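# Shelve labelled cartons onto rack boards A and B

## Task

Place each carton on the rack board named on its label: board A is the top board and board B is the one below it. Each carton must rest flat on its bottom face, not stacked on another carton. The task fails if any carton falls or slides down by more than a few centimetres.

## Robot and tools

Robot: two 6-joint UR-style arms, left_arm and right_arm. Each sits on its own carriage on one shared floor track. left_rail carries left_arm and is always the carriage on the +y side; right_rail carries right_arm. Each has a 140 mm two-finger gripper. The fingers of left_arm can fold: grip with the outer quarter of the pads, near the tips. Pushing the tips into a surface folds them with little felt force and spoils the next grip. right_arm's fingers are rigid.

Frame: one scene frame fixed to the table. z = 0 is the table top with +z up, +x is the direction the arms face, and +y is to their left. The track runs along y at x = 0, with y = 0 at its middle. The table edge is at x = 0.17 m. An arm's base is at x = 0, y = its carriage position_m, z = 0.04 m. Positions are in metres, velocities in m/s and rad/s, and orientations are wxyz quaternions. The gripper's fingers point along its own +z and close along its own y. end_effector_position is the centre of the closed pads; fingertips reach about 33 mm past it.

execute_actions(actions, cameras): actions is a list holding one action, or empty to get a status report with images. An action may have these keys:
- rows: 1 to 15 rows, each used for one 1/30 s step.
- steps: 1 to 450, default 15, at least the number of rows.
- until: stop conditions on rail fields, e.g. {"left_rail": {"position_status": ["!=", "moving"]}} or {"all": {"status": "ended"}}. Numbers need a comparison (=, !=, <, <=, >, >=).
- left_rail / right_rail: drive commands.
A row is a single flat list of 20 numbers, each in [-1, 1], covering both arms even if only one moves. Order: left_arm shoulder pan, shoulder lift, elbow, wrist 1, wrist 2, wrist 3, then gripper position, force_limit, speed, activate; then the same ten for right_arm. The six joint numbers are offsets, not poses. Each row counts from the Joint targets at the start of the call, not from the previous row. 1.0 equals 1.481 rad for the two shoulder joints and 2.222 rad for the other four. Once the rows run out, the arms keep heading to the last row's targets, so give long moves extra steps.

Gripper numbers are absolute settings:
- position: +1 is fully open (140 mm); about -0.8 is pads touching; -1 closes until blocked.
- force_limit: -1 is soft (about 14 N), 0 about 40 N, +1 about 58 N.
- speed: about 30 mm/s at -1, 140 at 0, 250 at +1. A faster close squeezes harder.
- activate: always 0. Send 1 only when fault reads 7 or 13, with nothing touching the outside of the fingers.
To leave a gripper as it is, repeat its last position, force_limit and speed.

move(target, speed, blend, stop_force, zero, blocking, cameras): plans smooth joint paths. target is one 20-number row or a list of up to 15 rows, laid out and scaled as above. Each row's offsets count from the Joint targets at the call's start.
- speed: top joint speed in rad/s, 0.004 to 3.14, default 0.5; one number or one per target.
- blend: corner rounding in rad; 0 means stop at each target.
- stop_force: 4 to 120 N. An arm's path ends when its wrist sensor feels that much push; use it with slow speed when touching down. Leave it out when lifting away from contact. All targets in a list must then share the same gripper numbers.
- zero: default true, re-zeroes the sensor first.
- blocking=false: returns early. Then call wait or stop before sending rows or another move.
The result adds a move: line, e.g. done, off_target, held, fault.

wait(seconds 0-3600) lets time pass. stop() brakes a running move. zoom_image(camera, region [x0,y0,x1,y1] px, at most 504x504) magnifies the newest image of cam_low, cam_left_wrist or cam_right_wrist (each 672x504). zero_wrist_force(arm) re-zeroes that arm's force sensor. read_manual gives licence text only. finished_scene(scene = current scene number) ends the scene for good.

Rails:
- position_m is the absolute y to stand at: left_rail -0.8 to 1.5, right_rail -1.5 to 0.8.
- speed_m_s: 0.01 to 1.
- acceleration_factor: 0.1 to 1.
- {"stop": true} brakes the carriage.
After sending a position, run an action with an until on position_status. Let the carriage arrive before aiming its gripper. Keep the carriages at least 0.78 m apart. A drive carries the arm in its current pose, so a gripper's world position shifts with its carriage.

Result lines:
- Joint positions / velocities / targets: one block per arm with the rail (m) first, then six joints (rad).
- Tool commands: current gripper settings.
- object_status: 0 moving, 1 blocked while opening, 2 blocked while closing (a grip), 3 reached the command or pads met. After closing, check for 2.
- position_measured: counts, 3 open to about 230 for pads touching.
- fault: 0 normal, 7 or 13 needs activate.
- Wrist force/torque: in the gripper's own axes.
- Rail fields: position_status is moving, done, contact_stop, time_out, stopped, stopped_with_arm, stopped_for_other_arm or stopped_for_other_carriage; position_answer is taken or not_taken.
- "joint command not followed" means the clearance check altered the command; "joint sent to its limit" means a joint was clipped at its range end.

Avoid:
- Outside forces near 150 N and joint torques past the load limits. The limits are shoulder 290, elbow 132, wrists about 28-31 N m. Either causes a 10 s arm stop.
- Commanding a target past a firm contact.
- Any contact between the two arms or carriages, or closing one gripper on the other.
- Dropping a carton, releasing one while it moves, or letting anything fall off the table or onto the track.
- Fast hits on the rack or table.
- Holding heavy loads far out for long, which heats motors (MOTOR HOT warns; overheating brakes the arm).

Each tool is called as name([rows], argument=value, ...), one row to a line, values as JSON.

## Session

execute_actions(actions=[])

Scene clock: 0.00 s.
left_arm: end_effector_position=(+0.3563, +0.7786, +0.5790) position_measured=3 object_status=3 fault=0 end_effector_quat_wxyz=(+0.000, +0.000, +1.000, +0.000) | right_arm: end_effector_position=(+0.3563, -0.6214, +0.5790) position_measured=3 object_status=3 fault=0 end_effector_quat_wxyz=(+0.000, +0.000, +1.000, +0.000)
Joint positions: left_arm=[0.7 -0.281 -2.157 1.821 -1.235 -1.571 -0.28] | right_arm=[-0.7 -0.28 -2.157 1.821 -1.235 -1.571 -0.28]
Joint velocities: within noise
Joint torques (N m): no reading
Wrist force (N): no reading
Wrist torque (N m): no reading
Wrist force, peak (N): no reading
Joint targets: left_arm=[0.700 -0.281 -2.157 1.821 -1.235 -1.571 -0.280] | right_arm=[-0.700 -0.280 -2.157 1.821 -1.235 -1.571 -0.280]
Tool commands: left_gripper/position=+1.0 left_gripper/force_limit=+1.0 left_gripper/speed=+1.0 left_gripper/activate=+0.0 right_gripper/position=+1.0 right_gripper/force_limit=+1.0 right_gripper/speed=+1.0 right_gripper/activate=+0.0
left_rail: position_m=0.700 position_status=done
right_rail: position_m=-0.700 position_status=done

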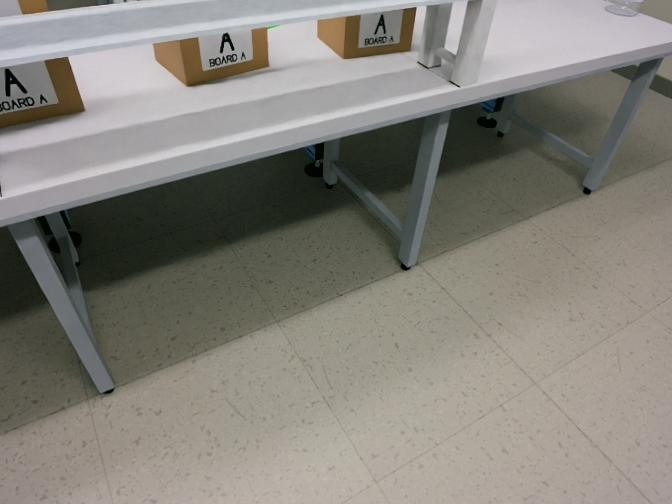

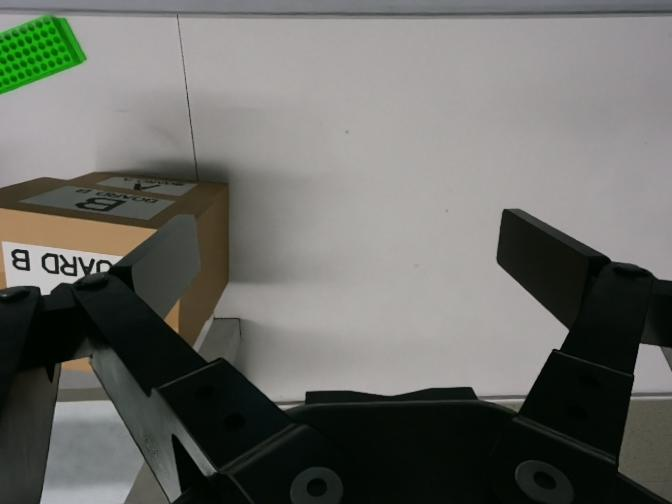

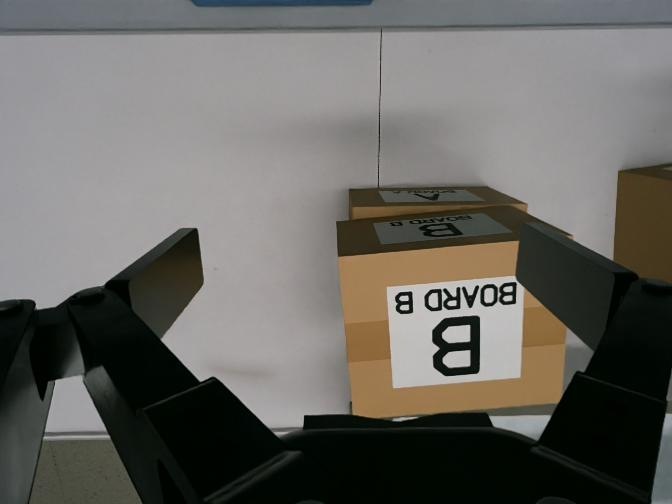

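move(target=[0,0,0,-0.27,0,0,1,-1,0,0,0,0,0,-0.27,0,0,1,-1,0,0], speed=0.8, cameras=["cam_left_wrist","cam_right_wrist"])

Scene clock: 57.00 s.
left_arm: end_effector_position=(+0.5209, +0.7312, +0.7061) position_measured=3 object_status=3 fault=0 end_effector_quat_wxyz=(+0.284, +0.000, +0.955, -0.082) | right_arm: end_effector_position=(+0.5209, -0.6688, +0.7061) position_measured=3 object_status=3 fault=0 end_effector_quat_wxyz=(+0.284, +0.000, +0.955, -0.082)
Joint positions: left_arm=[0.7 -0.28 -2.157 1.821 -1.835 -1.571 -0.28] | right_arm=[-0.7 -0.281 -2.157 1.821 -1.835 -1.571 -0.28]
Joint torques (N m): left_arm=[-0.49 2.32 -51.95 -9.49 -0.2 -0.19] | right_arm=[-1.26 1.67 -44.2 -10.75 0.08 0.36]
Wrist force (N): left_arm=[0.3 0.7 0.0] | right_arm=[0.6 0.3 0.8]
Wrist torque (N m): left_arm=[0.18 0.01 -0.09] | right_arm=[-0.05 -0.08 -0.24]
Wrist force, peak (N): left_arm=[-1.0 0.2 -1.0] | right_arm=[1.2 0.2 0.7]
Joint targets: left_arm=[0.700 -0.281 -2.157 1.821 -1.835 -1.571 -0.280] | right_arm=[-0.700 -0.280 -2.157 1.821 -1.835 -1.571 -0.280]
left_rail: position_m=0.700 position_status=done
right_rail: position_m=-0.700 position_status=done
move: done
cam_left_wrist: T_world_to_cam=[[0.03833, 0.9894, -0.14009, -0.63542], [0.60554, 0.08852, 0.79087, -0.94243], [0.79489, -0.11515, -0.59573, 0.27354]] pos_world=[0.3776, 0.7436, 0.81929]
cam_right_wrist: T_world_to_cam=[[0.05824, 0.98934, -0.13345, 0.73256], [0.62803, 0.06759, 0.77524, -0.82758], [0.776, -0.12896, -0.6174, 0.12157]] pos_world=[0.38275, -0.65314, 0.81439]

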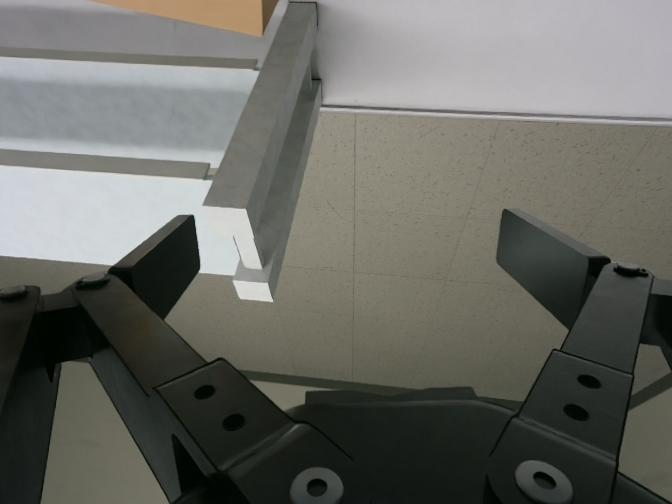

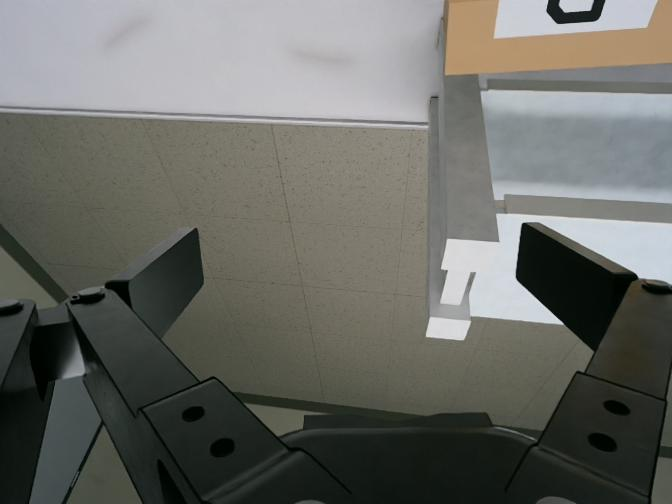

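move(target=[0,-0.323,0.0675,0.158,0,0,1,-1,0,0,0,-0.323,0.0675,0.158,0,0,1,-1,0,0], speed=0.8)

execute_actions([
  {"left_rail":{"position_m":0.38},"right_rail":{"position_m":-0.47},"steps":120,"until":{"all":{"status":"ended"}}},
], cameras=["cam_left_wrist","cam_right_wrist"])

Scene clock: 108.03 s.
left_arm: end_effector_position=(+0.2410, +0.8118, +0.6503) position_measured=3 object_status=3 fault=0 end_effector_quat_wxyz=(+0.274, +0.000, +0.959, -0.079) | right_arm: end_effector_position=(+0.2410, -0.5882, +0.6503) position_measured=3 object_status=3 fault=0 end_effector_quat_wxyz=(+0.274, +0.000, +0.959, -0.079)
Joint positions: left_arm=[0.7 -0.28 -2.635 1.971 -1.484 -1.571 -0.28] | right_arm=[-0.7 -0.281 -2.635 1.971 -1.484 -1.571 -0.28]
Joint torques (N m): left_arm=[-2.26 20.26 -33.36 -0.94 -0.14 -0.18] | right_arm=[-1.51 26.14 -29.11 -1.57 0.29 0.46]
Wrist force (N): left_arm=[-0.1 0.7 -0.1] | right_arm=[0.5 0.0 1.0]
Wrist torque (N m): left_arm=[0.16 0.09 -0.08] | right_arm=[-0.06 -0.05 -0.26]
Wrist force, peak (N): left_arm=[4.1 2.0 -1.8] | right_arm=[4.9 1.4 -0.2]
Joint targets: left_arm=[0.700 -0.281 -2.635 1.971 -1.484 -1.571 -0.280] | right_arm=[-0.700 -0.280 -2.635 1.971 -1.484 -1.571 -0.280]
left_rail: position_m=0.700 position_status=done
right_rail: position_m=-0.700 position_status=done
move: done

Scene clock: 109.70 s.
left_arm: end_effector_position=(+0.2409, +0.4918, +0.6503) position_measured=3 object_status=3 fault=0 end_effector_quat_wxyz=(+0.274, +0.000, +0.959, -0.079) | right_arm: end_effector_position=(+0.2409, -0.3582, +0.6503) position_measured=3 object_status=3 fault=0 end_effector_quat_wxyz=(+0.274, +0.000, +0.959, -0.079)
Joint positions: left_arm=[0.38 -0.28 -2.635 1.971 -1.484 -1.571 -0.28] | right_arm=[-0.47 -0.281 -2.635 1.971 -1.484 -1.571 -0.28]
Joint torques (N m): left_arm=[-1.84 22.82 -37.43 -1.69 0.1 -0.06] | right_arm=[-0.29 39.99 -33.94 -1.51 0.17 0.28]
Wrist force (N): left_arm=[0.0 0.7 0.0] | right_arm=[0.8 0.2 1.1]
Wrist torque (N m): left_arm=[0.17 0.09 -0.07] | right_arm=[-0.03 -0.12 -0.26]
Wrist force, peak (N): left_arm=[-0.2 2.2 -0.3] | right_arm=[1.2 -1.3 1.4]
Joint targets: left_arm=[0.380 -0.281 -2.635 1.971 -1.484 -1.571 -0.280] | right_arm=[-0.470 -0.280 -2.635 1.971 -1.484 -1.571 -0.280]
Tool commands: left_gripper/position=+1.0 left_gripper/force_limit=-1.0 left_gripper/speed=+0.0 left_gripper/activate=+0.0 right_gripper/position=+1.0 right_gripper/force_limit=-1.0 right_gripper/speed=+0.0 right_gripper/activate=+0.0
left_rail: position_m=0.380 position_status=done
right_rail: position_m=-0.470 position_status=done
cam_left_wrist: T_world_to_cam=[[0.03538, 0.99025, -0.13476, -0.39892], [0.62252, 0.08365, 0.77812, -0.70093], [0.7818, -0.11142, -0.61349, 0.44823]] pos_world=[0.10003, 0.5036, 0.76664]
cam_right_wrist: T_world_to_cam=[[0.05539, 0.99016, -0.12855, 0.43192], [0.64461, 0.06285, 0.76193, -0.62645], [0.7625, -0.12507, -0.63478, 0.3604]] pos_world=[0.10508, -0.34322, 0.7616]

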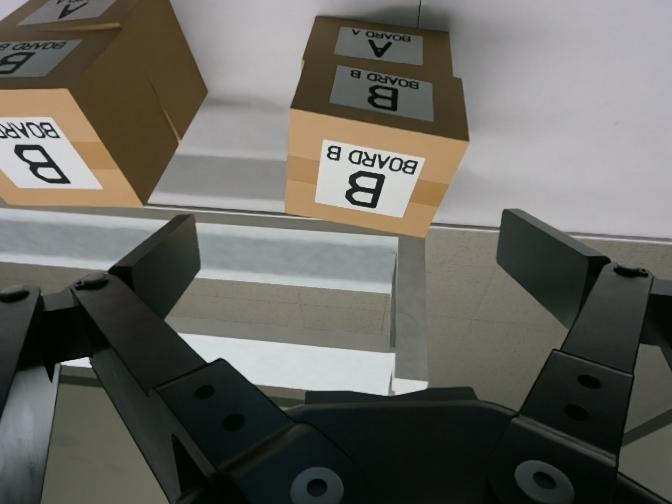

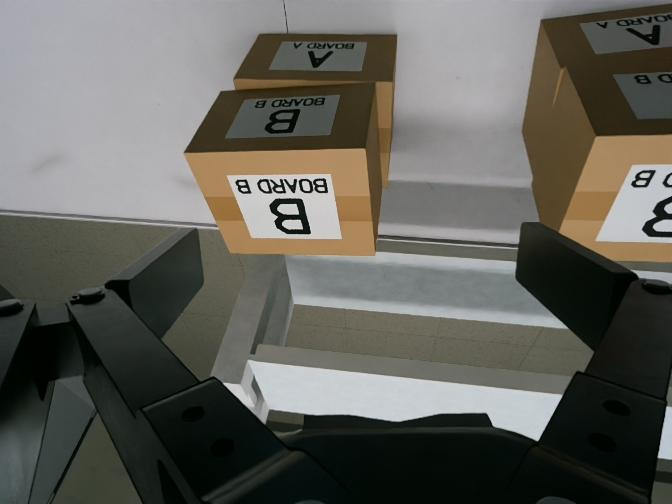

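zoom_image(camera="cam_right_wrist", region=[170, 10, 430, 270])

zoom_image(camera="cam_left_wrist", region=[260, 0, 500, 240])

zoom_image(camera="cam_right_wrist", region=[500, 0, 672, 300])

zoom_image(camera="cam_left_wrist", region=[0, 0, 240, 240])

Scaled by 1.938.

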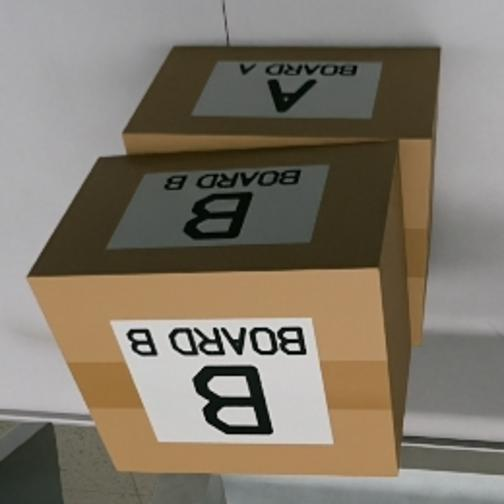

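Scaled by 2.100.

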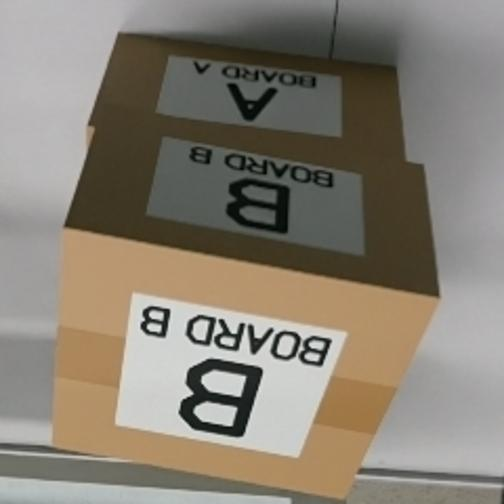

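Scaled by 1.680.

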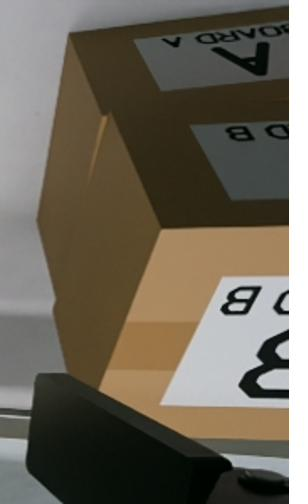

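Scaled by 2.100.

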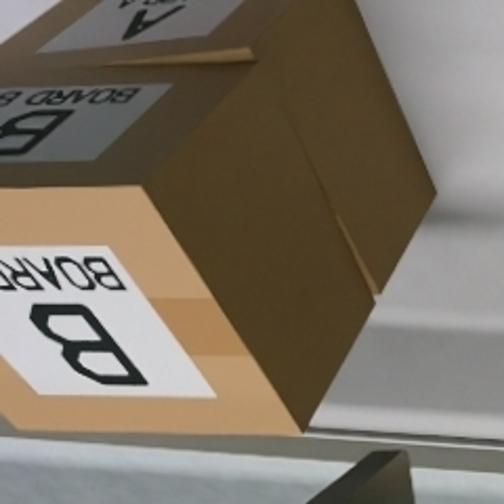

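zoom_image(camera="cam_right_wrist", region=[200, 220, 600, 430])

zoom_image(camera="cam_left_wrist", region=[180, 190, 500, 400])

Scaled by 1.260.

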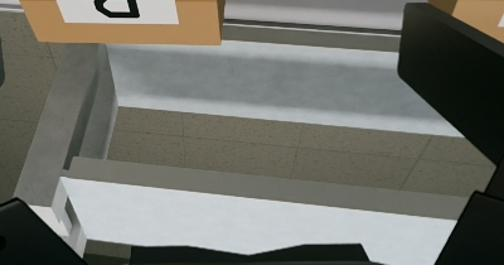

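Scaled by 1.575.

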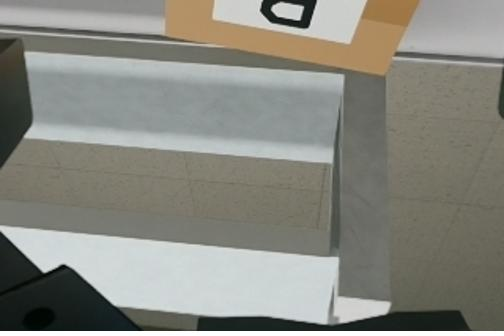

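zoom_image(camera="cam_right_wrist", region=[230, 225, 410, 375])

zoom_image(camera="cam_left_wrist", region=[330, 200, 450, 400])

Scaled by 2.800.

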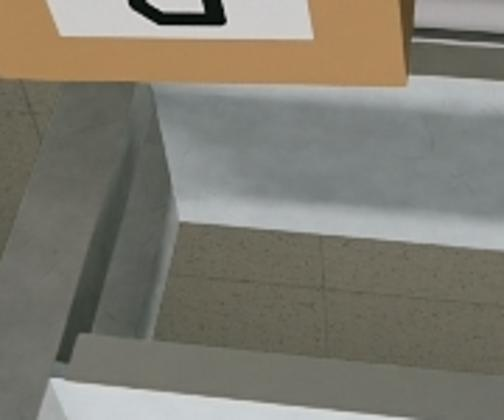

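Scaled by 2.520.

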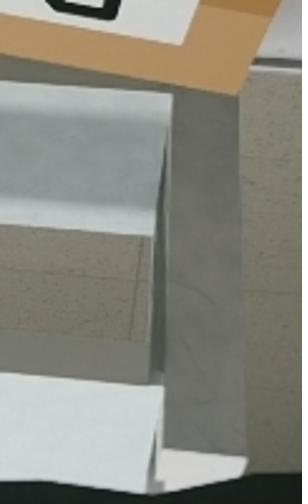

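execute_actions([
  {"left_rail":{"position_m":0.75},"right_rail":{"position_m":-0.35},"steps":120,"until":{"all":{"status":"ended"}}},
])

move(target=[0.3977,0.3461,0.0626,0.6733,-0.9217,0.833,-1,-1,0,0,0.397,0.3461,0.0626,0.6733,1.0,-0.581,-1,-1,0,0], speed=0.9, cameras=["cam_left_wrist","cam_right_wrist"])

Scene clock: 528.70 s.
left_arm: end_effector_position=(+0.2409, +0.8618, +0.6503) position_measured=3 object_status=3 fault=0 end_effector_quat_wxyz=(+0.274, +0.000, +0.959, -0.079) | right_arm: end_effector_position=(+0.2409, -0.2382, +0.6503) position_measured=3 object_status=3 fault=0 end_effector_quat_wxyz=(+0.274, +0.000, +0.959, -0.079)
Joint positions: left_arm=[0.75 -0.281 -2.635 1.971 -1.484 -1.571 -0.28] | right_arm=[-0.35 -0.281 -2.635 1.971 -1.484 -1.571 -0.28]
Joint torques (N m): left_arm=[-1.86 26.95 -54.43 -2.17 0.23 -0.41] | right_arm=[-0.81 50.57 -42.6 -2.18 0.06 0.39]
Wrist force (N): left_arm=[-0.2 0.5 0.1] | right_arm=[0.7 0.1 0.9]
Wrist torque (N m): left_arm=[0.12 0.12 -0.07] | right_arm=[-0.05 -0.10 -0.25]
Wrist force, peak (N): left_arm=[0.2 2.2 -0.4] | right_arm=[1.1 -1.4 0.9]
Joint targets: left_arm=[0.750 -0.281 -2.635 1.971 -1.484 -1.571 -0.280] | right_arm=[-0.350 -0.280 -2.635 1.971 -1.484 -1.571 -0.280]
Tool commands: left_gripper/position=+1.0 left_gripper/force_limit=-1.0 left_gripper/speed=+0.0 left_gripper/activate=+0.0 right_gripper/position=+1.0 right_gripper/force_limit=-1.0 right_gripper/speed=+0.0 right_gripper/activate=+0.0
left_rail: position_m=0.750 position_status=done
right_rail: position_m=-0.350 position_status=done

Scene clock: 531.90 s.
left_arm: end_effector_position=(+0.4265, +0.7512, +0.6299) position_measured=233 object_status=3 fault=0 end_effector_quat_wxyz=(+0.271, -0.271, +0.653, -0.653) | right_arm: end_effector_position=(+0.3006, +0.2125, +0.6300) position_measured=233 object_status=3 fault=0 end_effector_quat_wxyz=(+0.121, +0.120, +0.697, +0.697)
Joint positions: left_arm=[0.75 0.309 -2.123 2.11 0.012 -3.619 1.57] | right_arm=[-0.35 0.308 -2.123 2.11 0.012 0.651 -1.571]
Joint torques (N m): left_arm=[12.47 19.95 -39.76 1.58 -2.84 2.83] | right_arm=[11.29 14.8 -35.3 1.21 3.72 -2.06]
Wrist force (N): left_arm=[-0.8 1.6 -0.4] | right_arm=[0.7 0.6 0.6]
Wrist torque (N m): left_arm=[-0.03 0.21 0.25] | right_arm=[0.30 -0.33 0.09]
Wrist force, peak (N): left_arm=[-2.1 2.7 -0.5] | right_arm=[1.7 -4.0 0.0]
Joint targets: left_arm=[0.750 0.309 -2.123 2.110 0.012 -3.619 1.570] | right_arm=[-0.350 0.308 -2.123 2.110 0.012 0.651 -1.571]
left_rail: position_m=0.750 position_status=done
right_rail: position_m=-0.350 position_status=done
move: done
cam_left_wrist: T_world_to_cam=[[-0.01117, 0.01416, -0.99984, 0.63291], [0.42617, 0.90461, 0.00805, -0.87016], [0.90457, -0.42601, -0.01613, 0.12714]] pos_world=[0.2629, 0.83236, 0.64186]
cam_right_wrist: T_world_to_cam=[[0.01562, -0.01968, 0.99968, -0.62334], [0.79069, -0.61174, -0.0244, -0.09058], [0.61202, 0.79082, 0.006, -0.17971]] pos_world=[0.19134, 0.07444, 0.62201]

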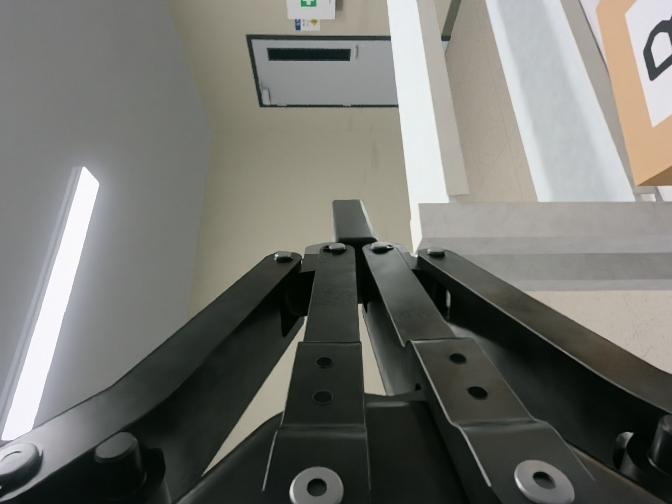

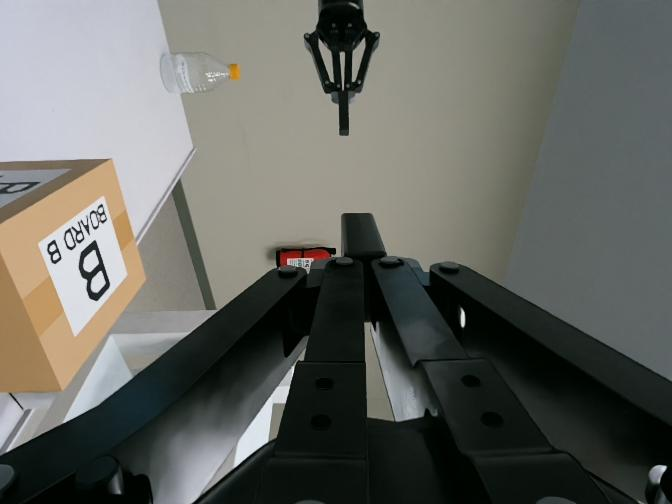

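execute_actions([
  {"left_rail":{"position_m":0.61},"right_rail":{"position_m":-0.17},"steps":120,"until":{"all":{"status":"ended"}}},
])

Scene clock: 579.10 s.
left_arm: end_effector_position=(+0.4266, +0.6113, +0.6299) position_measured=233 object_status=3 fault=0 end_effector_quat_wxyz=(+0.271, -0.271, +0.653, -0.653) | right_arm: end_effector_position=(+0.3006, +0.3924, +0.6299) position_measured=233 object_status=3 fault=0 end_effector_quat_wxyz=(+0.121, +0.121, +0.697, +0.697)
Joint positions: left_arm=[0.61 0.309 -2.123 2.11 0.012 -3.619 1.57] | right_arm=[-0.17 0.308 -2.123 2.11 0.012 0.651 -1.571]
Joint torques (N m): left_arm=[8.33 11.03 -42.73 1.12 -0.65 2.75] | right_arm=[7.34 7.3 -38.51 0.84 2.29 -2.31]
Wrist force (N): left_arm=[-0.8 1.6 -0.5] | right_arm=[0.7 0.6 0.4]
Wrist torque (N m): left_arm=[-0.03 0.22 0.25] | right_arm=[0.30 -0.33 0.08]
Wrist force, peak (N): left_arm=[-1.9 1.5 -1.4] | right_arm=[1.4 0.9 1.6]
Joint targets: left_arm=[0.610 0.309 -2.123 2.110 0.012 -3.619 1.570] | right_arm=[-0.170 0.308 -2.123 2.110 0.012 0.651 -1.571]
Tool commands: left_gripper/position=-1.0 left_gripper/force_limit=-1.0 left_gripper/speed=+0.0 left_gripper/activate=+0.0 right_gripper/position=-1.0 right_gripper/force_limit=-1.0 right_gripper/speed=+0.0 right_gripper/activate=+0.0
left_rail: position_m=0.610 position_status=done
right_rail: position_m=-0.170 position_status=done

move([
  [0.0605,0,0,0,0.0408,0,-1,-1,0,0,-0.0791,0,0,0,0.1464,0,-1,-1,0,0],
  [0.0605,0.3153,0.1687,-0.3784,0.0408,0,-1,-1,0,0,-0.0791,0.2424,0.2067,-0.3678,0.1464,0,-1,-1,0,0],
], speed=0.5, cameras=["cam_left_wrist","cam_right_wrist"])

Scene clock: 591.77 s.
left_arm: end_effector_position=(+0.4811, +0.6591, +0.2899) position_measured=233 object_status=3 fault=0 end_effector_quat_wxyz=(+0.270, -0.271, +0.653, -0.653) | right_arm: end_effector_position=(+0.4814, +0.2944, +0.2898) position_measured=233 object_status=3 fault=0 end_effector_quat_wxyz=(+0.271, +0.271, +0.653, +0.653)
Joint positions: left_arm=[0.61 0.398 -1.656 2.485 -0.828 -3.528 1.57] | right_arm=[-0.17 0.19 -1.764 2.569 -0.805 0.976 -1.571]
Joint torques (N m): left_arm=[13.76 -5.95 -22.55 -3.73 1.47 3.12] | right_arm=[-14.29 -3.51 -21.67 -6.4 3.37 -1.69]
Wrist force (N): left_arm=[-0.8 1.7 -0.3] | right_arm=[1.2 0.8 0.9]
Wrist torque (N m): left_arm=[0.01 0.19 0.24] | right_arm=[0.42 -0.43 0.19]
Wrist force, peak (N): left_arm=[-0.6 3.8 -0.3] | right_arm=[1.4 2.9 -0.4]
Joint targets: left_arm=[0.610 0.398 -1.656 2.485 -0.829 -3.528 1.570] | right_arm=[-0.170 0.190 -1.764 2.569 -0.805 0.976 -1.571]
left_rail: position_m=0.610 position_status=done
right_rail: position_m=-0.170 position_status=done
move: done
cam_left_wrist: T_world_to_cam=[[-0.01222, 0.01377, -0.99983, 0.29559], [0.42697, 0.90424, 0.00724, -0.80734], [0.90418, -0.42681, -0.01693, 0.03398]] pos_world=[0.3176, 0.74046, 0.30196]
cam_right_wrist: T_world_to_cam=[[0.00694, -0.02428, 0.99968, -0.2789], [0.45243, -0.89145, -0.02479, 0.05352], [0.89177, 0.45246, 0.0048, -0.38782]] pos_world=[0.32357, 0.21641, 0.282]

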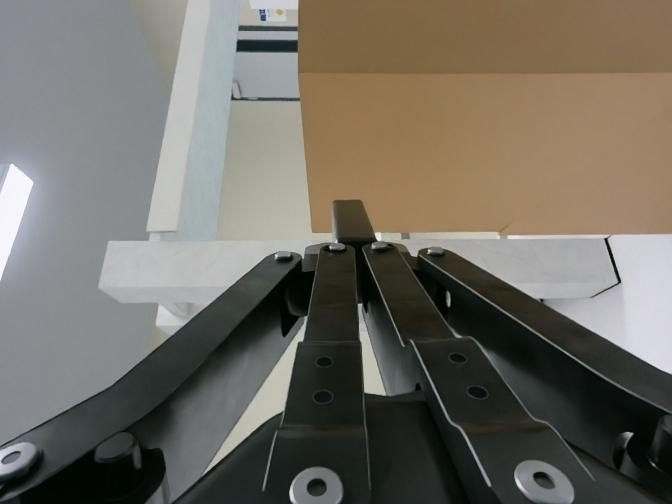

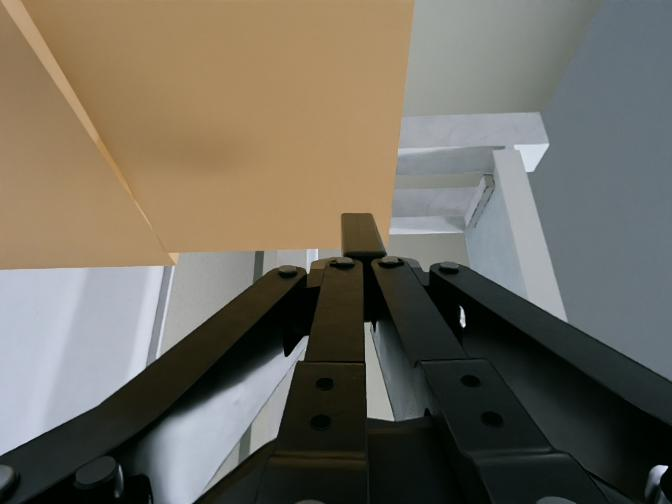

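move(target=[-0.1094,-0.0444,0.0239,0.0057,-0.0734,0,-1,-1,0,0,0.0885,0.0574,-0.0292,-0.0091,0.0587,0,-1,-1,0,0], speed=0.05, stop_force=30, cameras=["cam_left_wrist","cam_right_wrist"])

Scene clock: 627.43 s.
left_arm: end_effector_position=(+0.4901, +0.6182, +0.2901) position_measured=233 object_status=3 fault=0 end_effector_quat_wxyz=(+0.270, -0.271, +0.653, -0.653) | right_arm: end_effector_position=(+0.4896, +0.3287, +0.2900) position_measured=233 object_status=3 fault=0 end_effector_quat_wxyz=(+0.271, +0.271, +0.653, +0.653)
Joint positions: left_arm=[0.61 0.268 -1.709 2.528 -0.818 -3.66 1.57] | right_arm=[-0.17 0.296 -1.695 2.517 -0.821 1.082 -1.571]
Joint torques (N m): left_arm=[0.65 -1.95 -45.18 -1.19 10.33 2.81] | right_arm=[-3.28 -33.86 -25.26 0.37 -11.09 -1.33]
Wrist force (N): left_arm=[-18.6 2.6 -20.7] | right_arm=[-17.4 2.4 -16.8]
Wrist torque (N m): left_arm=[-0.03 -0.30 0.27] | right_arm=[0.33 -0.63 0.12]
Wrist force, peak (N): left_arm=[-26.2 0.1 -28.6] | right_arm=[-25.5 7.8 -28.2]
Joint targets: left_arm=[0.610 0.268 -1.709 2.528 -0.818 -3.660 1.570] | right_arm=[-0.170 0.296 -1.695 2.517 -0.821 1.082 -1.571]
left_rail: position_m=0.610 position_status=done
right_rail: position_m=-0.170 position_status=done
move: contact (left_arm, right_arm); left_arm: the shoulder pan is farthest, 0.032 rad from its target; right_arm: the shoulder pan is farthest, 0.025 rad from its target
cam_left_wrist: T_world_to_cam=[[-0.01228, 0.0139, -0.99983, 0.2965], [0.426, 0.90469, 0.00734, -0.77401], [0.90464, -0.42584, -0.01703, 0.0076]] pos_world=[0.3265, 0.69936, 0.30226]
cam_right_wrist: T_world_to_cam=[[0.00681, -0.02423, 0.99968, -0.2783], [0.45275, -0.89129, -0.02469, 0.08022], [0.89161, 0.45278, 0.0049, -0.41071]] pos_world=[0.33177, 0.25072, 0.2822]

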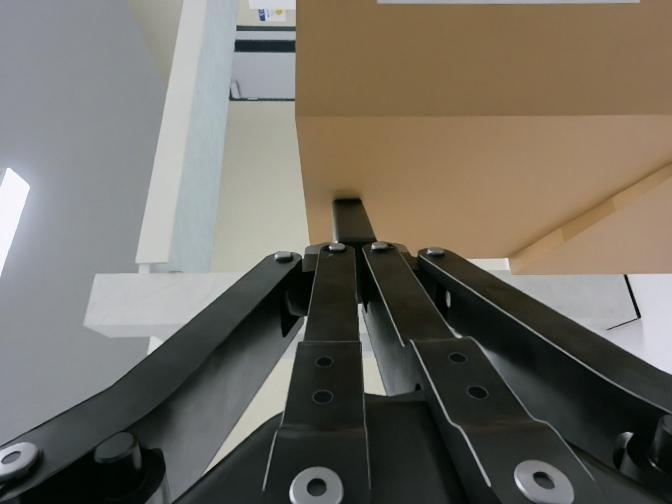

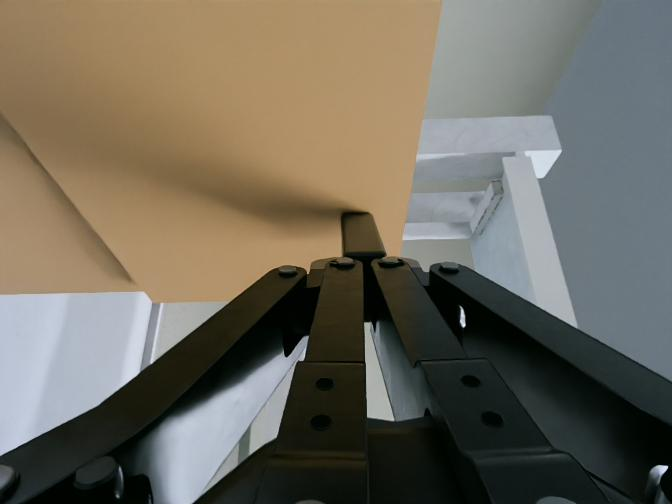

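move(target=[-0.015,-0.0061,0.0033,0.0008,-0.01,0,-1,-1,0,0,0.0148,0.0096,-0.0049,-0.0015,0.0098,0,-1,-1,0,0], speed=0.02, stop_force=55, zero=false)

Scene clock: 639.90 s.
left_arm: end_effector_position=(+0.4904, +0.6172, +0.2901) position_measured=233 object_status=3 fault=0 end_effector_quat_wxyz=(+0.270, -0.271, +0.653, -0.653) | right_arm: end_effector_position=(+0.4898, +0.3297, +0.2899) position_measured=233 object_status=3 fault=0 end_effector_quat_wxyz=(+0.271, +0.271, +0.653, +0.653)
Joint positions: left_arm=[0.61 0.264 -1.71 2.529 -0.818 -3.664 1.57] | right_arm=[-0.17 0.299 -1.693 2.515 -0.822 1.085 -1.571]
Joint torques (N m): left_arm=[-11.39 -2.18 -39.86 -1.39 19.49 2.69] | right_arm=[6.86 -28.68 -25.63 0.49 -19.18 -1.44]
Wrist force (N): left_arm=[-36.5 0.0 -38.4] | right_arm=[-33.9 7.8 -32.9]
Wrist torque (N m): left_arm=[0.03 -0.77 0.24] | right_arm=[0.15 -0.91 0.18]
Wrist force, peak (N): left_arm=[-40.7 -0.7 -44.2] | right_arm=[-38.4 11.1 -42.1]
Joint targets: left_arm=[0.610 0.264 -1.710 2.529 -0.818 -3.664 1.570] | right_arm=[-0.170 0.299 -1.693 2.515 -0.822 1.085 -1.571]
left_rail: position_m=0.610 position_status=done
right_rail: position_m=-0.170 position_status=done
move: contact (left_arm, right_arm); left_arm: the wrist 2 is farthest, 0.019 rad from its target; right_arm: the shoulder pan is farthest, 0.019 rad from its target

move(target=[0,-0.0392,-0.0134,0.0396,0,0,-1,-1,0,0,0,-0.0388,-0.0132,0.0390,0,0,-1,-1,0,0], speed=0.06, cameras=["cam_left_wrist","cam_right_wrist"])

Scene clock: 683.07 s.
left_arm: end_effector_position=(+0.4904, +0.6172, +0.3200) position_measured=233 object_status=3 fault=0 end_effector_quat_wxyz=(+0.270, -0.271, +0.653, -0.653) | right_arm: end_effector_position=(+0.4899, +0.3297, +0.3199) position_measured=233 object_status=3 fault=0 end_effector_quat_wxyz=(+0.271, +0.271, +0.653, +0.653)
Joint positions: left_arm=[0.61 0.264 -1.768 2.499 -0.73 -3.664 1.57] | right_arm=[-0.17 0.299 -1.75 2.486 -0.735 1.085 -1.571]
Joint torques (N m): left_arm=[-15.5 -45.31 -48.57 1.69 15.04 1.72] | right_arm=[18.08 -38.62 -53.59 -2.58 -18.42 -1.29]
Wrist force (N): left_arm=[-36.7 9.4 -35.2] | right_arm=[-36.6 -8.0 -33.8]
Wrist torque (N m): left_arm=[-0.19 -0.75 0.33] | right_arm=[0.63 -0.93 0.09]
Wrist force, peak (N): left_arm=[-37.0 1.4 -38.6] | right_arm=[-36.6 -8.2 -33.8]
Joint targets: left_arm=[0.610 0.264 -1.768 2.499 -0.730 -3.664 1.570] | right_arm=[-0.170 0.299 -1.750 2.486 -0.735 1.085 -1.571]
left_rail: position_m=0.610 position_status=done
right_rail: position_m=-0.170 position_status=done
move: done
cam_left_wrist: T_world_to_cam=[[-0.01233, 0.0138, -0.99983, 0.32639], [0.42568, 0.90485, 0.00724, -0.77342], [0.90479, -0.42552, -0.01703, 0.00713]] pos_world=[0.3268, 0.69836, 0.33206]
cam_right_wrist: T_world_to_cam=[[0.0068, -0.02423, 0.99968, -0.30816], [0.45255, -0.8914, -0.02469, 0.08194], [0.89171, 0.45258, 0.0049, -0.41152]] pos_world=[0.33197, 0.25182, 0.31211]

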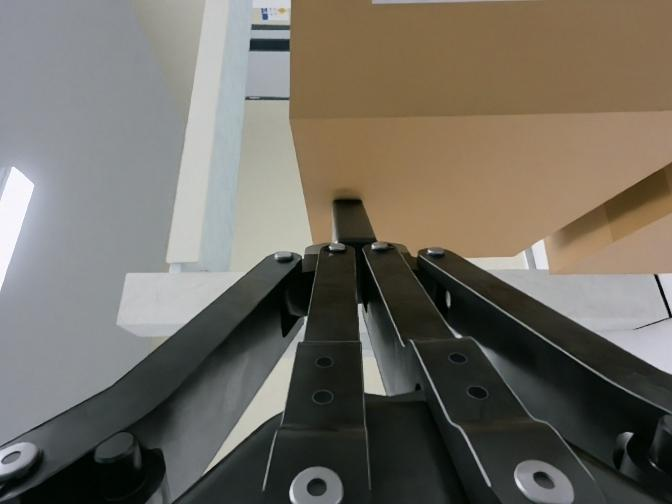

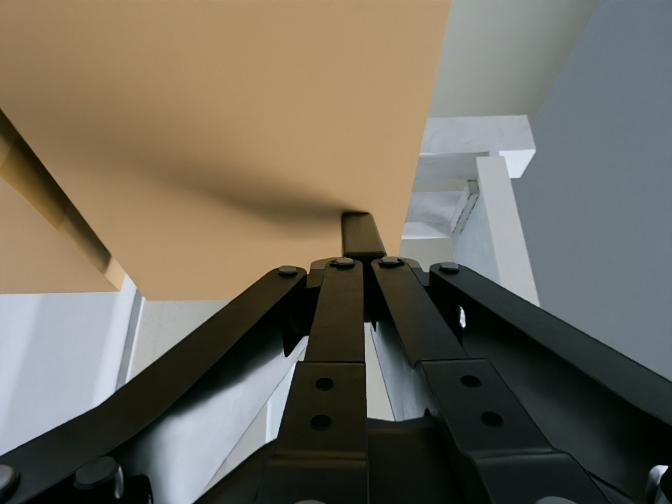

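move([
  [0,-0.0852,-0.0448,0.1016,0,0,-1,-1,0,0,0,-0.0847,-0.0441,0.1006,0,0,-1,-1,0,0],
  [-0.1565,-0.0367,-0.0658,0.0903,-0.1043,0,-1,-1,0,0,-0.1583,-0.0411,-0.0635,0.0909,-0.1055,0,-1,-1,0,0],
], speed=0.15, blend=[0.02,0], cameras=["cam_left_wrist","cam_right_wrist","cam_low"])

Scene clock: 713.17 s.
left_arm: end_effector_position=(+0.5756, +0.5544, +0.4050) position_measured=233 object_status=3 fault=0 end_effector_quat_wxyz=(+0.270, -0.271, +0.653, -0.653) | right_arm: end_effector_position=(+0.5750, +0.2669, +0.4050) position_measured=233 object_status=3 fault=0 end_effector_quat_wxyz=(+0.271, +0.271, +0.653, +0.653)
Joint positions: left_arm=[0.61 0.032 -1.822 2.353 -0.53 -3.895 1.57] | right_arm=[-0.17 0.065 -1.811 2.345 -0.533 0.851 -1.571]
Joint torques (N m): left_arm=[-42.51 -6.71 -61.31 -7.86 5.69 -0.69] | right_arm=[11.31 -14.26 -53.6 -10.26 -18.41 -1.56]
Wrist force (N): left_arm=[-33.1 9.9 -32.0] | right_arm=[-33.5 -7.8 -30.4]
Wrist torque (N m): left_arm=[-0.16 -0.74 0.32] | right_arm=[0.59 -0.89 0.07]
Wrist force, peak (N): left_arm=[-37.7 9.2 -36.7] | right_arm=[-37.5 -8.3 -34.9]
Joint targets: left_arm=[0.610 0.032 -1.822 2.353 -0.530 -3.895 1.570] | right_arm=[-0.170 0.065 -1.811 2.345 -0.533 0.851 -1.571]
left_rail: position_m=0.610 position_status=done
right_rail: position_m=-0.170 position_status=done
move: done
cam_left_wrist: T_world_to_cam=[[-0.01246, 0.01398, -0.99982, 0.41334], [0.4258, 0.90479, 0.00734, -0.75354], [0.90473, -0.42563, -0.01723, -0.09505]] pos_world=[0.412, 0.63556, 0.41716]
cam_right_wrist: T_world_to_cam=[[0.0069, -0.02441, 0.99968, -0.39534], [0.45251, -0.89141, -0.02489, -0.01035], [0.89173, 0.45254, 0.0049, -0.4594]] pos_world=[0.41707, 0.18901, 0.3972]

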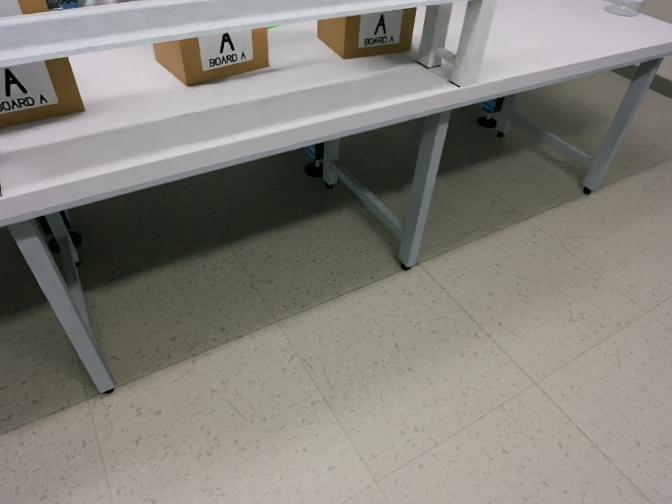

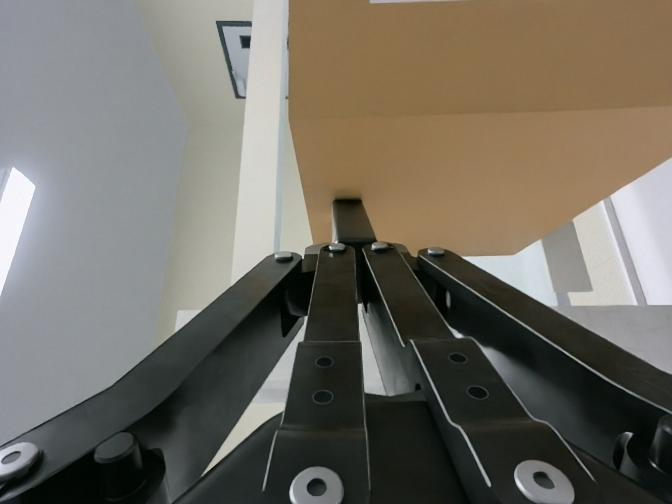

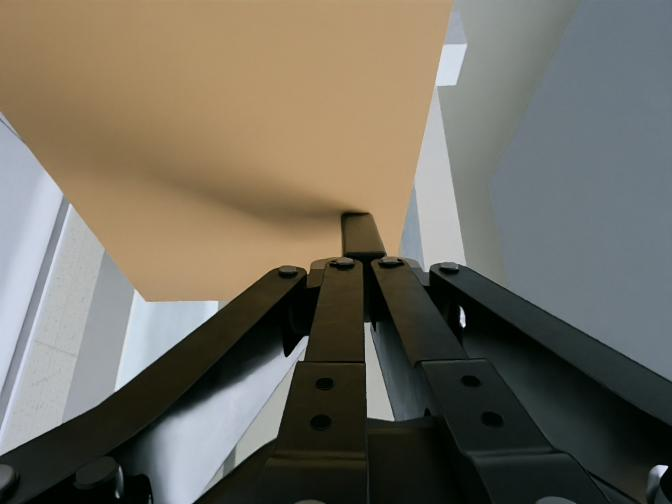

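move([
  [-0.1071,0.0775,-0.0392,-0.0124,-0.0714,0,-1,-1,0,0,-0.1105,0.0738,-0.0378,-0.0114,-0.0737,0,-1,-1,0,0],
  [-0.1787,0.1663,-0.0932,-0.0177,-0.1191,0,-1,-1,0,0,-0.1852,0.1602,-0.0905,-0.0163,-0.1235,0,-1,-1,0,0],
], speed=0.12, blend=[0.02,0], cameras=["cam_left_wrist","cam_right_wrist"])

Scene clock: 735.03 s.
left_arm: end_effector_position=(+0.7461, +0.4288, +0.4051) position_measured=233 object_status=3 fault=0 end_effector_quat_wxyz=(+0.270, -0.271, +0.653, -0.653) | right_arm: end_effector_position=(+0.7457, +0.1414, +0.4051) position_measured=233 object_status=3 fault=0 end_effector_quat_wxyz=(+0.271, +0.271, +0.653, +0.653)
Joint positions: left_arm=[0.61 -0.232 -1.576 2.146 -0.569 -4.16 1.57] | right_arm=[-0.17 -0.209 -1.574 2.144 -0.569 0.576 -1.571]
Joint torques (N m): left_arm=[-45.62 -27.73 -66.42 -10.7 4.43 -1.75] | right_arm=[14.76 -40.23 -45.67 -6.33 -16.62 -1.35]
Wrist force (N): left_arm=[-28.6 10.1 -28.2] | right_arm=[-28.5 -7.1 -26.0]
Wrist torque (N m): left_arm=[-0.20 -0.59 0.30] | right_arm=[0.74 -0.89 0.07]
Wrist force, peak (N): left_arm=[-33.0 9.2 -33.8] | right_arm=[-33.8 -8.4 -30.7]
Joint targets: left_arm=[0.610 -0.232 -1.576 2.146 -0.569 -4.160 1.570] | right_arm=[-0.170 -0.210 -1.574 2.144 -0.569 0.576 -1.571]
left_rail: position_m=0.610 position_status=done
right_rail: position_m=-0.170 position_status=done
move: done
cam_left_wrist: T_world_to_cam=[[-0.01238, 0.01416, -0.99982, 0.41718], [0.42589, 0.90475, 0.00754, -0.71261], [0.90469, -0.42572, -0.01723, -0.3027]] pos_world=[0.5825, 0.50996, 0.41726]
cam_right_wrist: T_world_to_cam=[[0.00685, -0.02455, 0.99967, -0.39955], [0.45255, -0.89139, -0.02499, -0.1995], [0.89171, 0.45258, 0.005, -0.55494]] pos_world=[0.58787, 0.06351, 0.3972]

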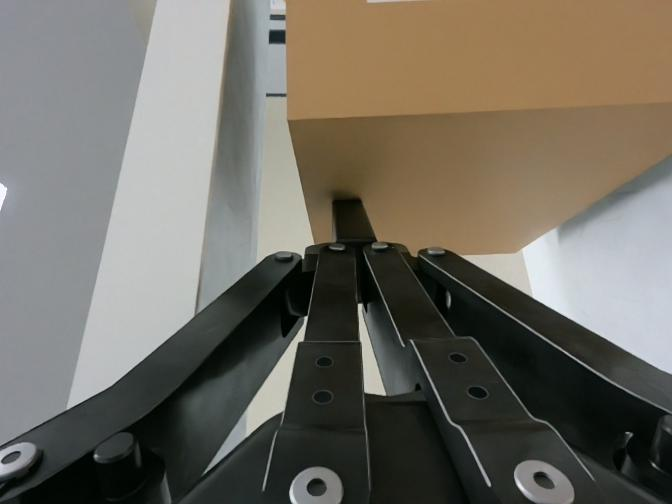

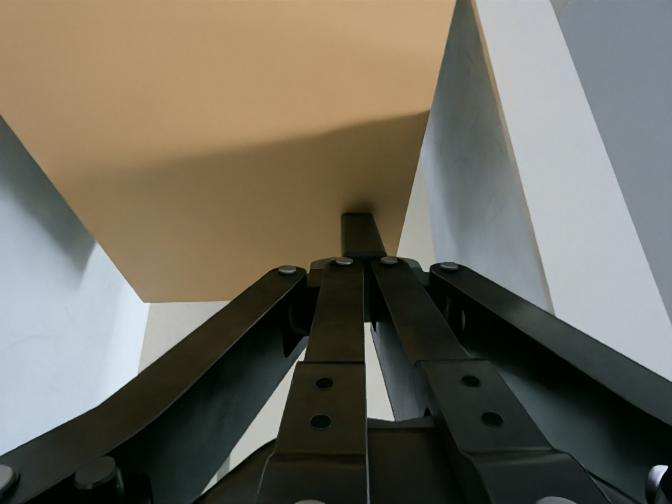

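move(target=[0,0.0225,0.0135,-0.0284,0,0,-1,-1,0,0,0,0.0225,0.0135,-0.0284,0,0,-1,-1,0,0], speed=0.02, stop_force=8, cameras=["cam_left_wrist","cam_right_wrist"])

Scene clock: 762.43 s.
left_arm: end_effector_position=(+0.7463, +0.4286, +0.3783) position_measured=233 object_status=3 fault=0 end_effector_quat_wxyz=(+0.270, -0.271, +0.653, -0.653) | right_arm: end_effector_position=(+0.7477, +0.1398, +0.3770) position_measured=233 object_status=3 fault=0 end_effector_quat_wxyz=(+0.273, +0.271, +0.653, +0.653)
Joint positions: left_arm=[0.61 -0.232 -1.546 2.172 -0.625 -4.16 1.57] | right_arm=[-0.17 -0.21 -1.542 2.172 -0.632 0.58 -1.571]
Joint torques (N m): left_arm=[-7.21 -68.76 -53.67 -5.66 4.69 -1.09] | right_arm=[-1.08 -43.85 -35.55 -1.97 -0.89 0.63]
Wrist force (N): left_arm=[-18.0 4.8 -16.6] | right_arm=[-16.0 -6.7 -15.0]
Wrist torque (N m): left_arm=[-0.12 -0.32 0.29] | right_arm=[0.75 -0.73 0.07]
Wrist force, peak (N): left_arm=[-29.2 10.4 -28.0] | right_arm=[-30.7 -4.4 -28.6]
Joint targets: left_arm=[0.610 -0.232 -1.546 2.172 -0.625 -4.160 1.570] | right_arm=[-0.170 -0.210 -1.542 2.172 -0.632 0.580 -1.571]
Tool commands: left_gripper/position=-1.0 left_gripper/force_limit=-1.0 left_gripper/speed=+0.0 left_gripper/activate=+0.0 right_gripper/position=-1.0 right_gripper/force_limit=-1.0 right_gripper/speed=+0.003922 right_gripper/activate=+0.0
FORCE FAULT: contact force on the right arm reached its limit, and that arm stopped for 10 seconds. The contact can be on any part of that arm, not only on its tool. That arm's remaining commands of this call were not run. That arm's target is now where it stood when the stop ended, not its last command. That arm accepts commands again.
left_rail: position_m=0.610 position_status=done
right_rail: position_m=-0.170 position_status=done
move: fault (right_arm), contact (left_arm)
cam_left_wrist: T_world_to_cam=[[-0.01238, 0.01416, -0.99982, 0.39049], [0.42589, 0.90475, 0.00754, -0.71231], [0.90469, -0.42572, -0.01723, -0.30342]] pos_world=[0.5827, 0.50976, 0.39056]
cam_right_wrist: T_world_to_cam=[[0.00374, -0.02397, 0.99971, -0.36942], [0.4486, -0.89343, -0.0231, -0.20004], [0.89372, 0.44855, 0.00741, -0.55773]] pos_world=[0.58957, 0.06259, 0.36882]

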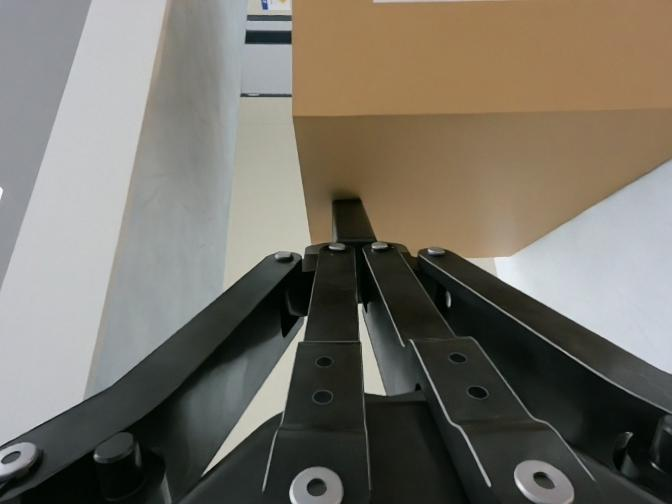

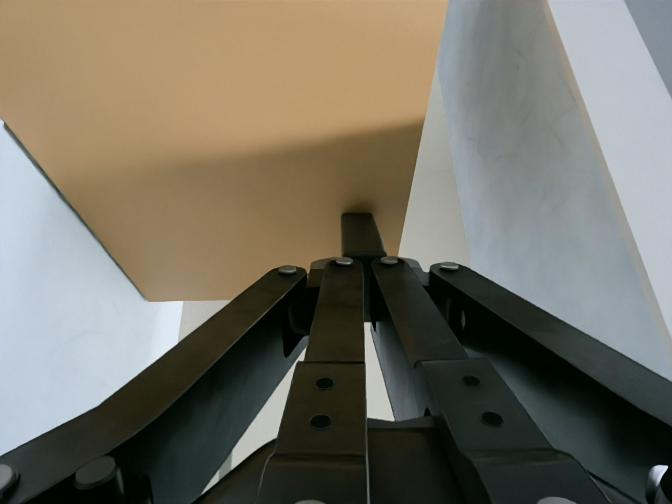

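zoom_image(camera="cam_right_wrist", region=[0, 80, 240, 330])

zoom_image(camera="cam_left_wrist", region=[440, 130, 672, 330])

Scaled by 2.016.

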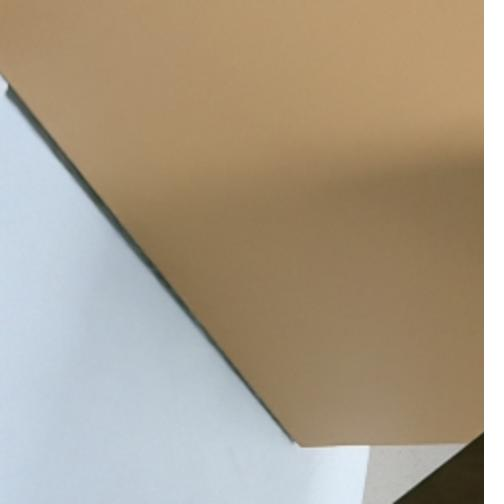

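Scaled by 2.172.

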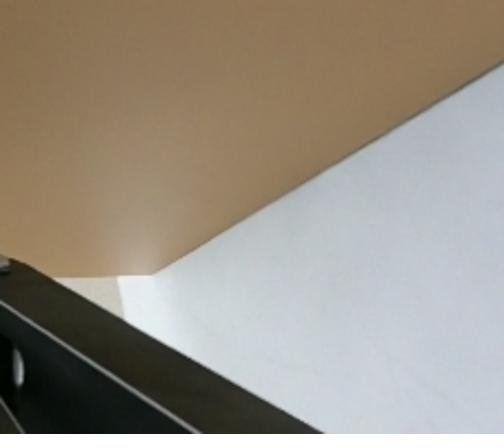

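move(target=[0.0275,-0.0007,-0.0042,0.0047,0.0184,0,-1,-1,0,0,-0.0274,-0.0141,-0.0047,0.0141,-0.0183,0,-1,-1,0,0], speed=0.05, cameras=["cam_left_wrist","cam_right_wrist"])

Scene clock: 790.80 s.
left_arm: end_effector_position=(+0.7462, +0.4485, +0.3831) position_measured=233 object_status=3 fault=0 end_effector_quat_wxyz=(+0.270, -0.271, +0.653, -0.653) | right_arm: end_effector_position=(+0.7477, +0.1200, +0.3918) position_measured=233 object_status=3 fault=0 end_effector_quat_wxyz=(+0.273, +0.271, +0.653, +0.653) end_effector_velocity=(+0.000, -0.003, +0.002) end_effector_angular_velocity=(+0.001, +0.000, -0.001)
Joint positions: left_arm=[0.61 -0.192 -1.547 2.163 -0.615 -4.119 1.57] | right_arm=[-0.17 -0.251 -1.563 2.161 -0.601 0.54 -1.571]
Joint velocities: left_arm=[within noise] | right_arm=[-0.001 -0.004 -0.003 -0.001 0.002 -0.002 0.002]
Joint torques (N m): left_arm=[15.61 -65.36 -54.38 0.71 2.64 -1.06] | right_arm=[-18.9 -51.26 -43.76 1.88 -3.07 0.43]
Wrist force (N): left_arm=[-0.5 1.8 -0.1] | right_arm=[0.4 2.9 1.3]
Wrist torque (N m): left_arm=[0.02 0.15 0.26] | right_arm=[0.91 -0.30 0.17]
Wrist force, peak (N): left_arm=[-18.2 5.9 -16.6] | right_arm=[-16.1 -8.2 -15.1]
Joint targets: left_arm=[0.610 -0.192 -1.547 2.163 -0.615 -4.119 1.570] | right_arm=[-0.170 -0.251 -1.563 2.161 -0.601 0.540 -1.571]
left_rail: position_m=0.610 position_status=done
right_rail: position_m=-0.170 position_status=done
move: done
cam_left_wrist: T_world_to_cam=[[-0.01247, 0.0142, -0.99982, 0.39503], [0.42601, 0.90469, 0.00754, -0.73035], [0.90463, -0.42584, -0.01733, -0.29464]] pos_world=[0.5826, 0.52966, 0.39536]
cam_right_wrist: T_world_to_cam=[[0.00379, -0.02384, 0.99971, -0.38472], [0.44868, -0.8934, -0.023, -0.21756], [0.89368, 0.44864, 0.00731, -0.54885]] pos_world=[0.58957, 0.04269, 0.38362]

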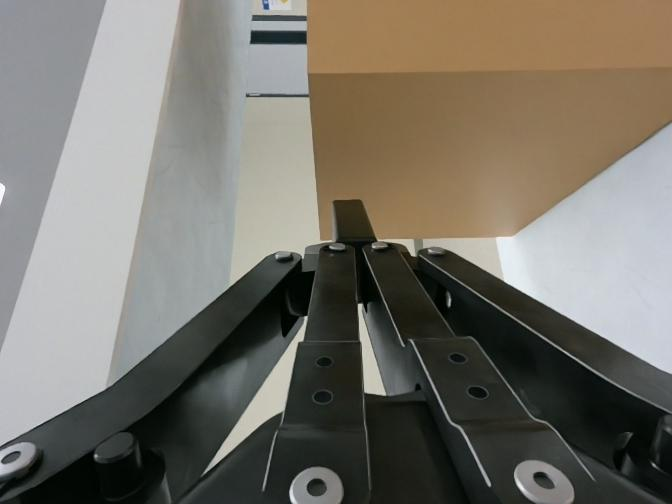

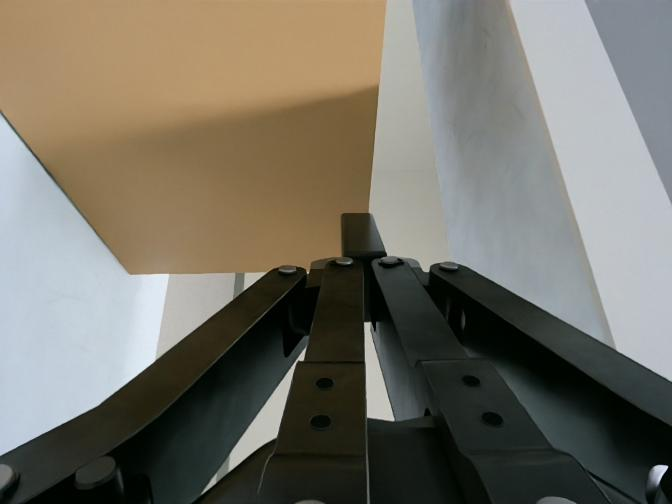

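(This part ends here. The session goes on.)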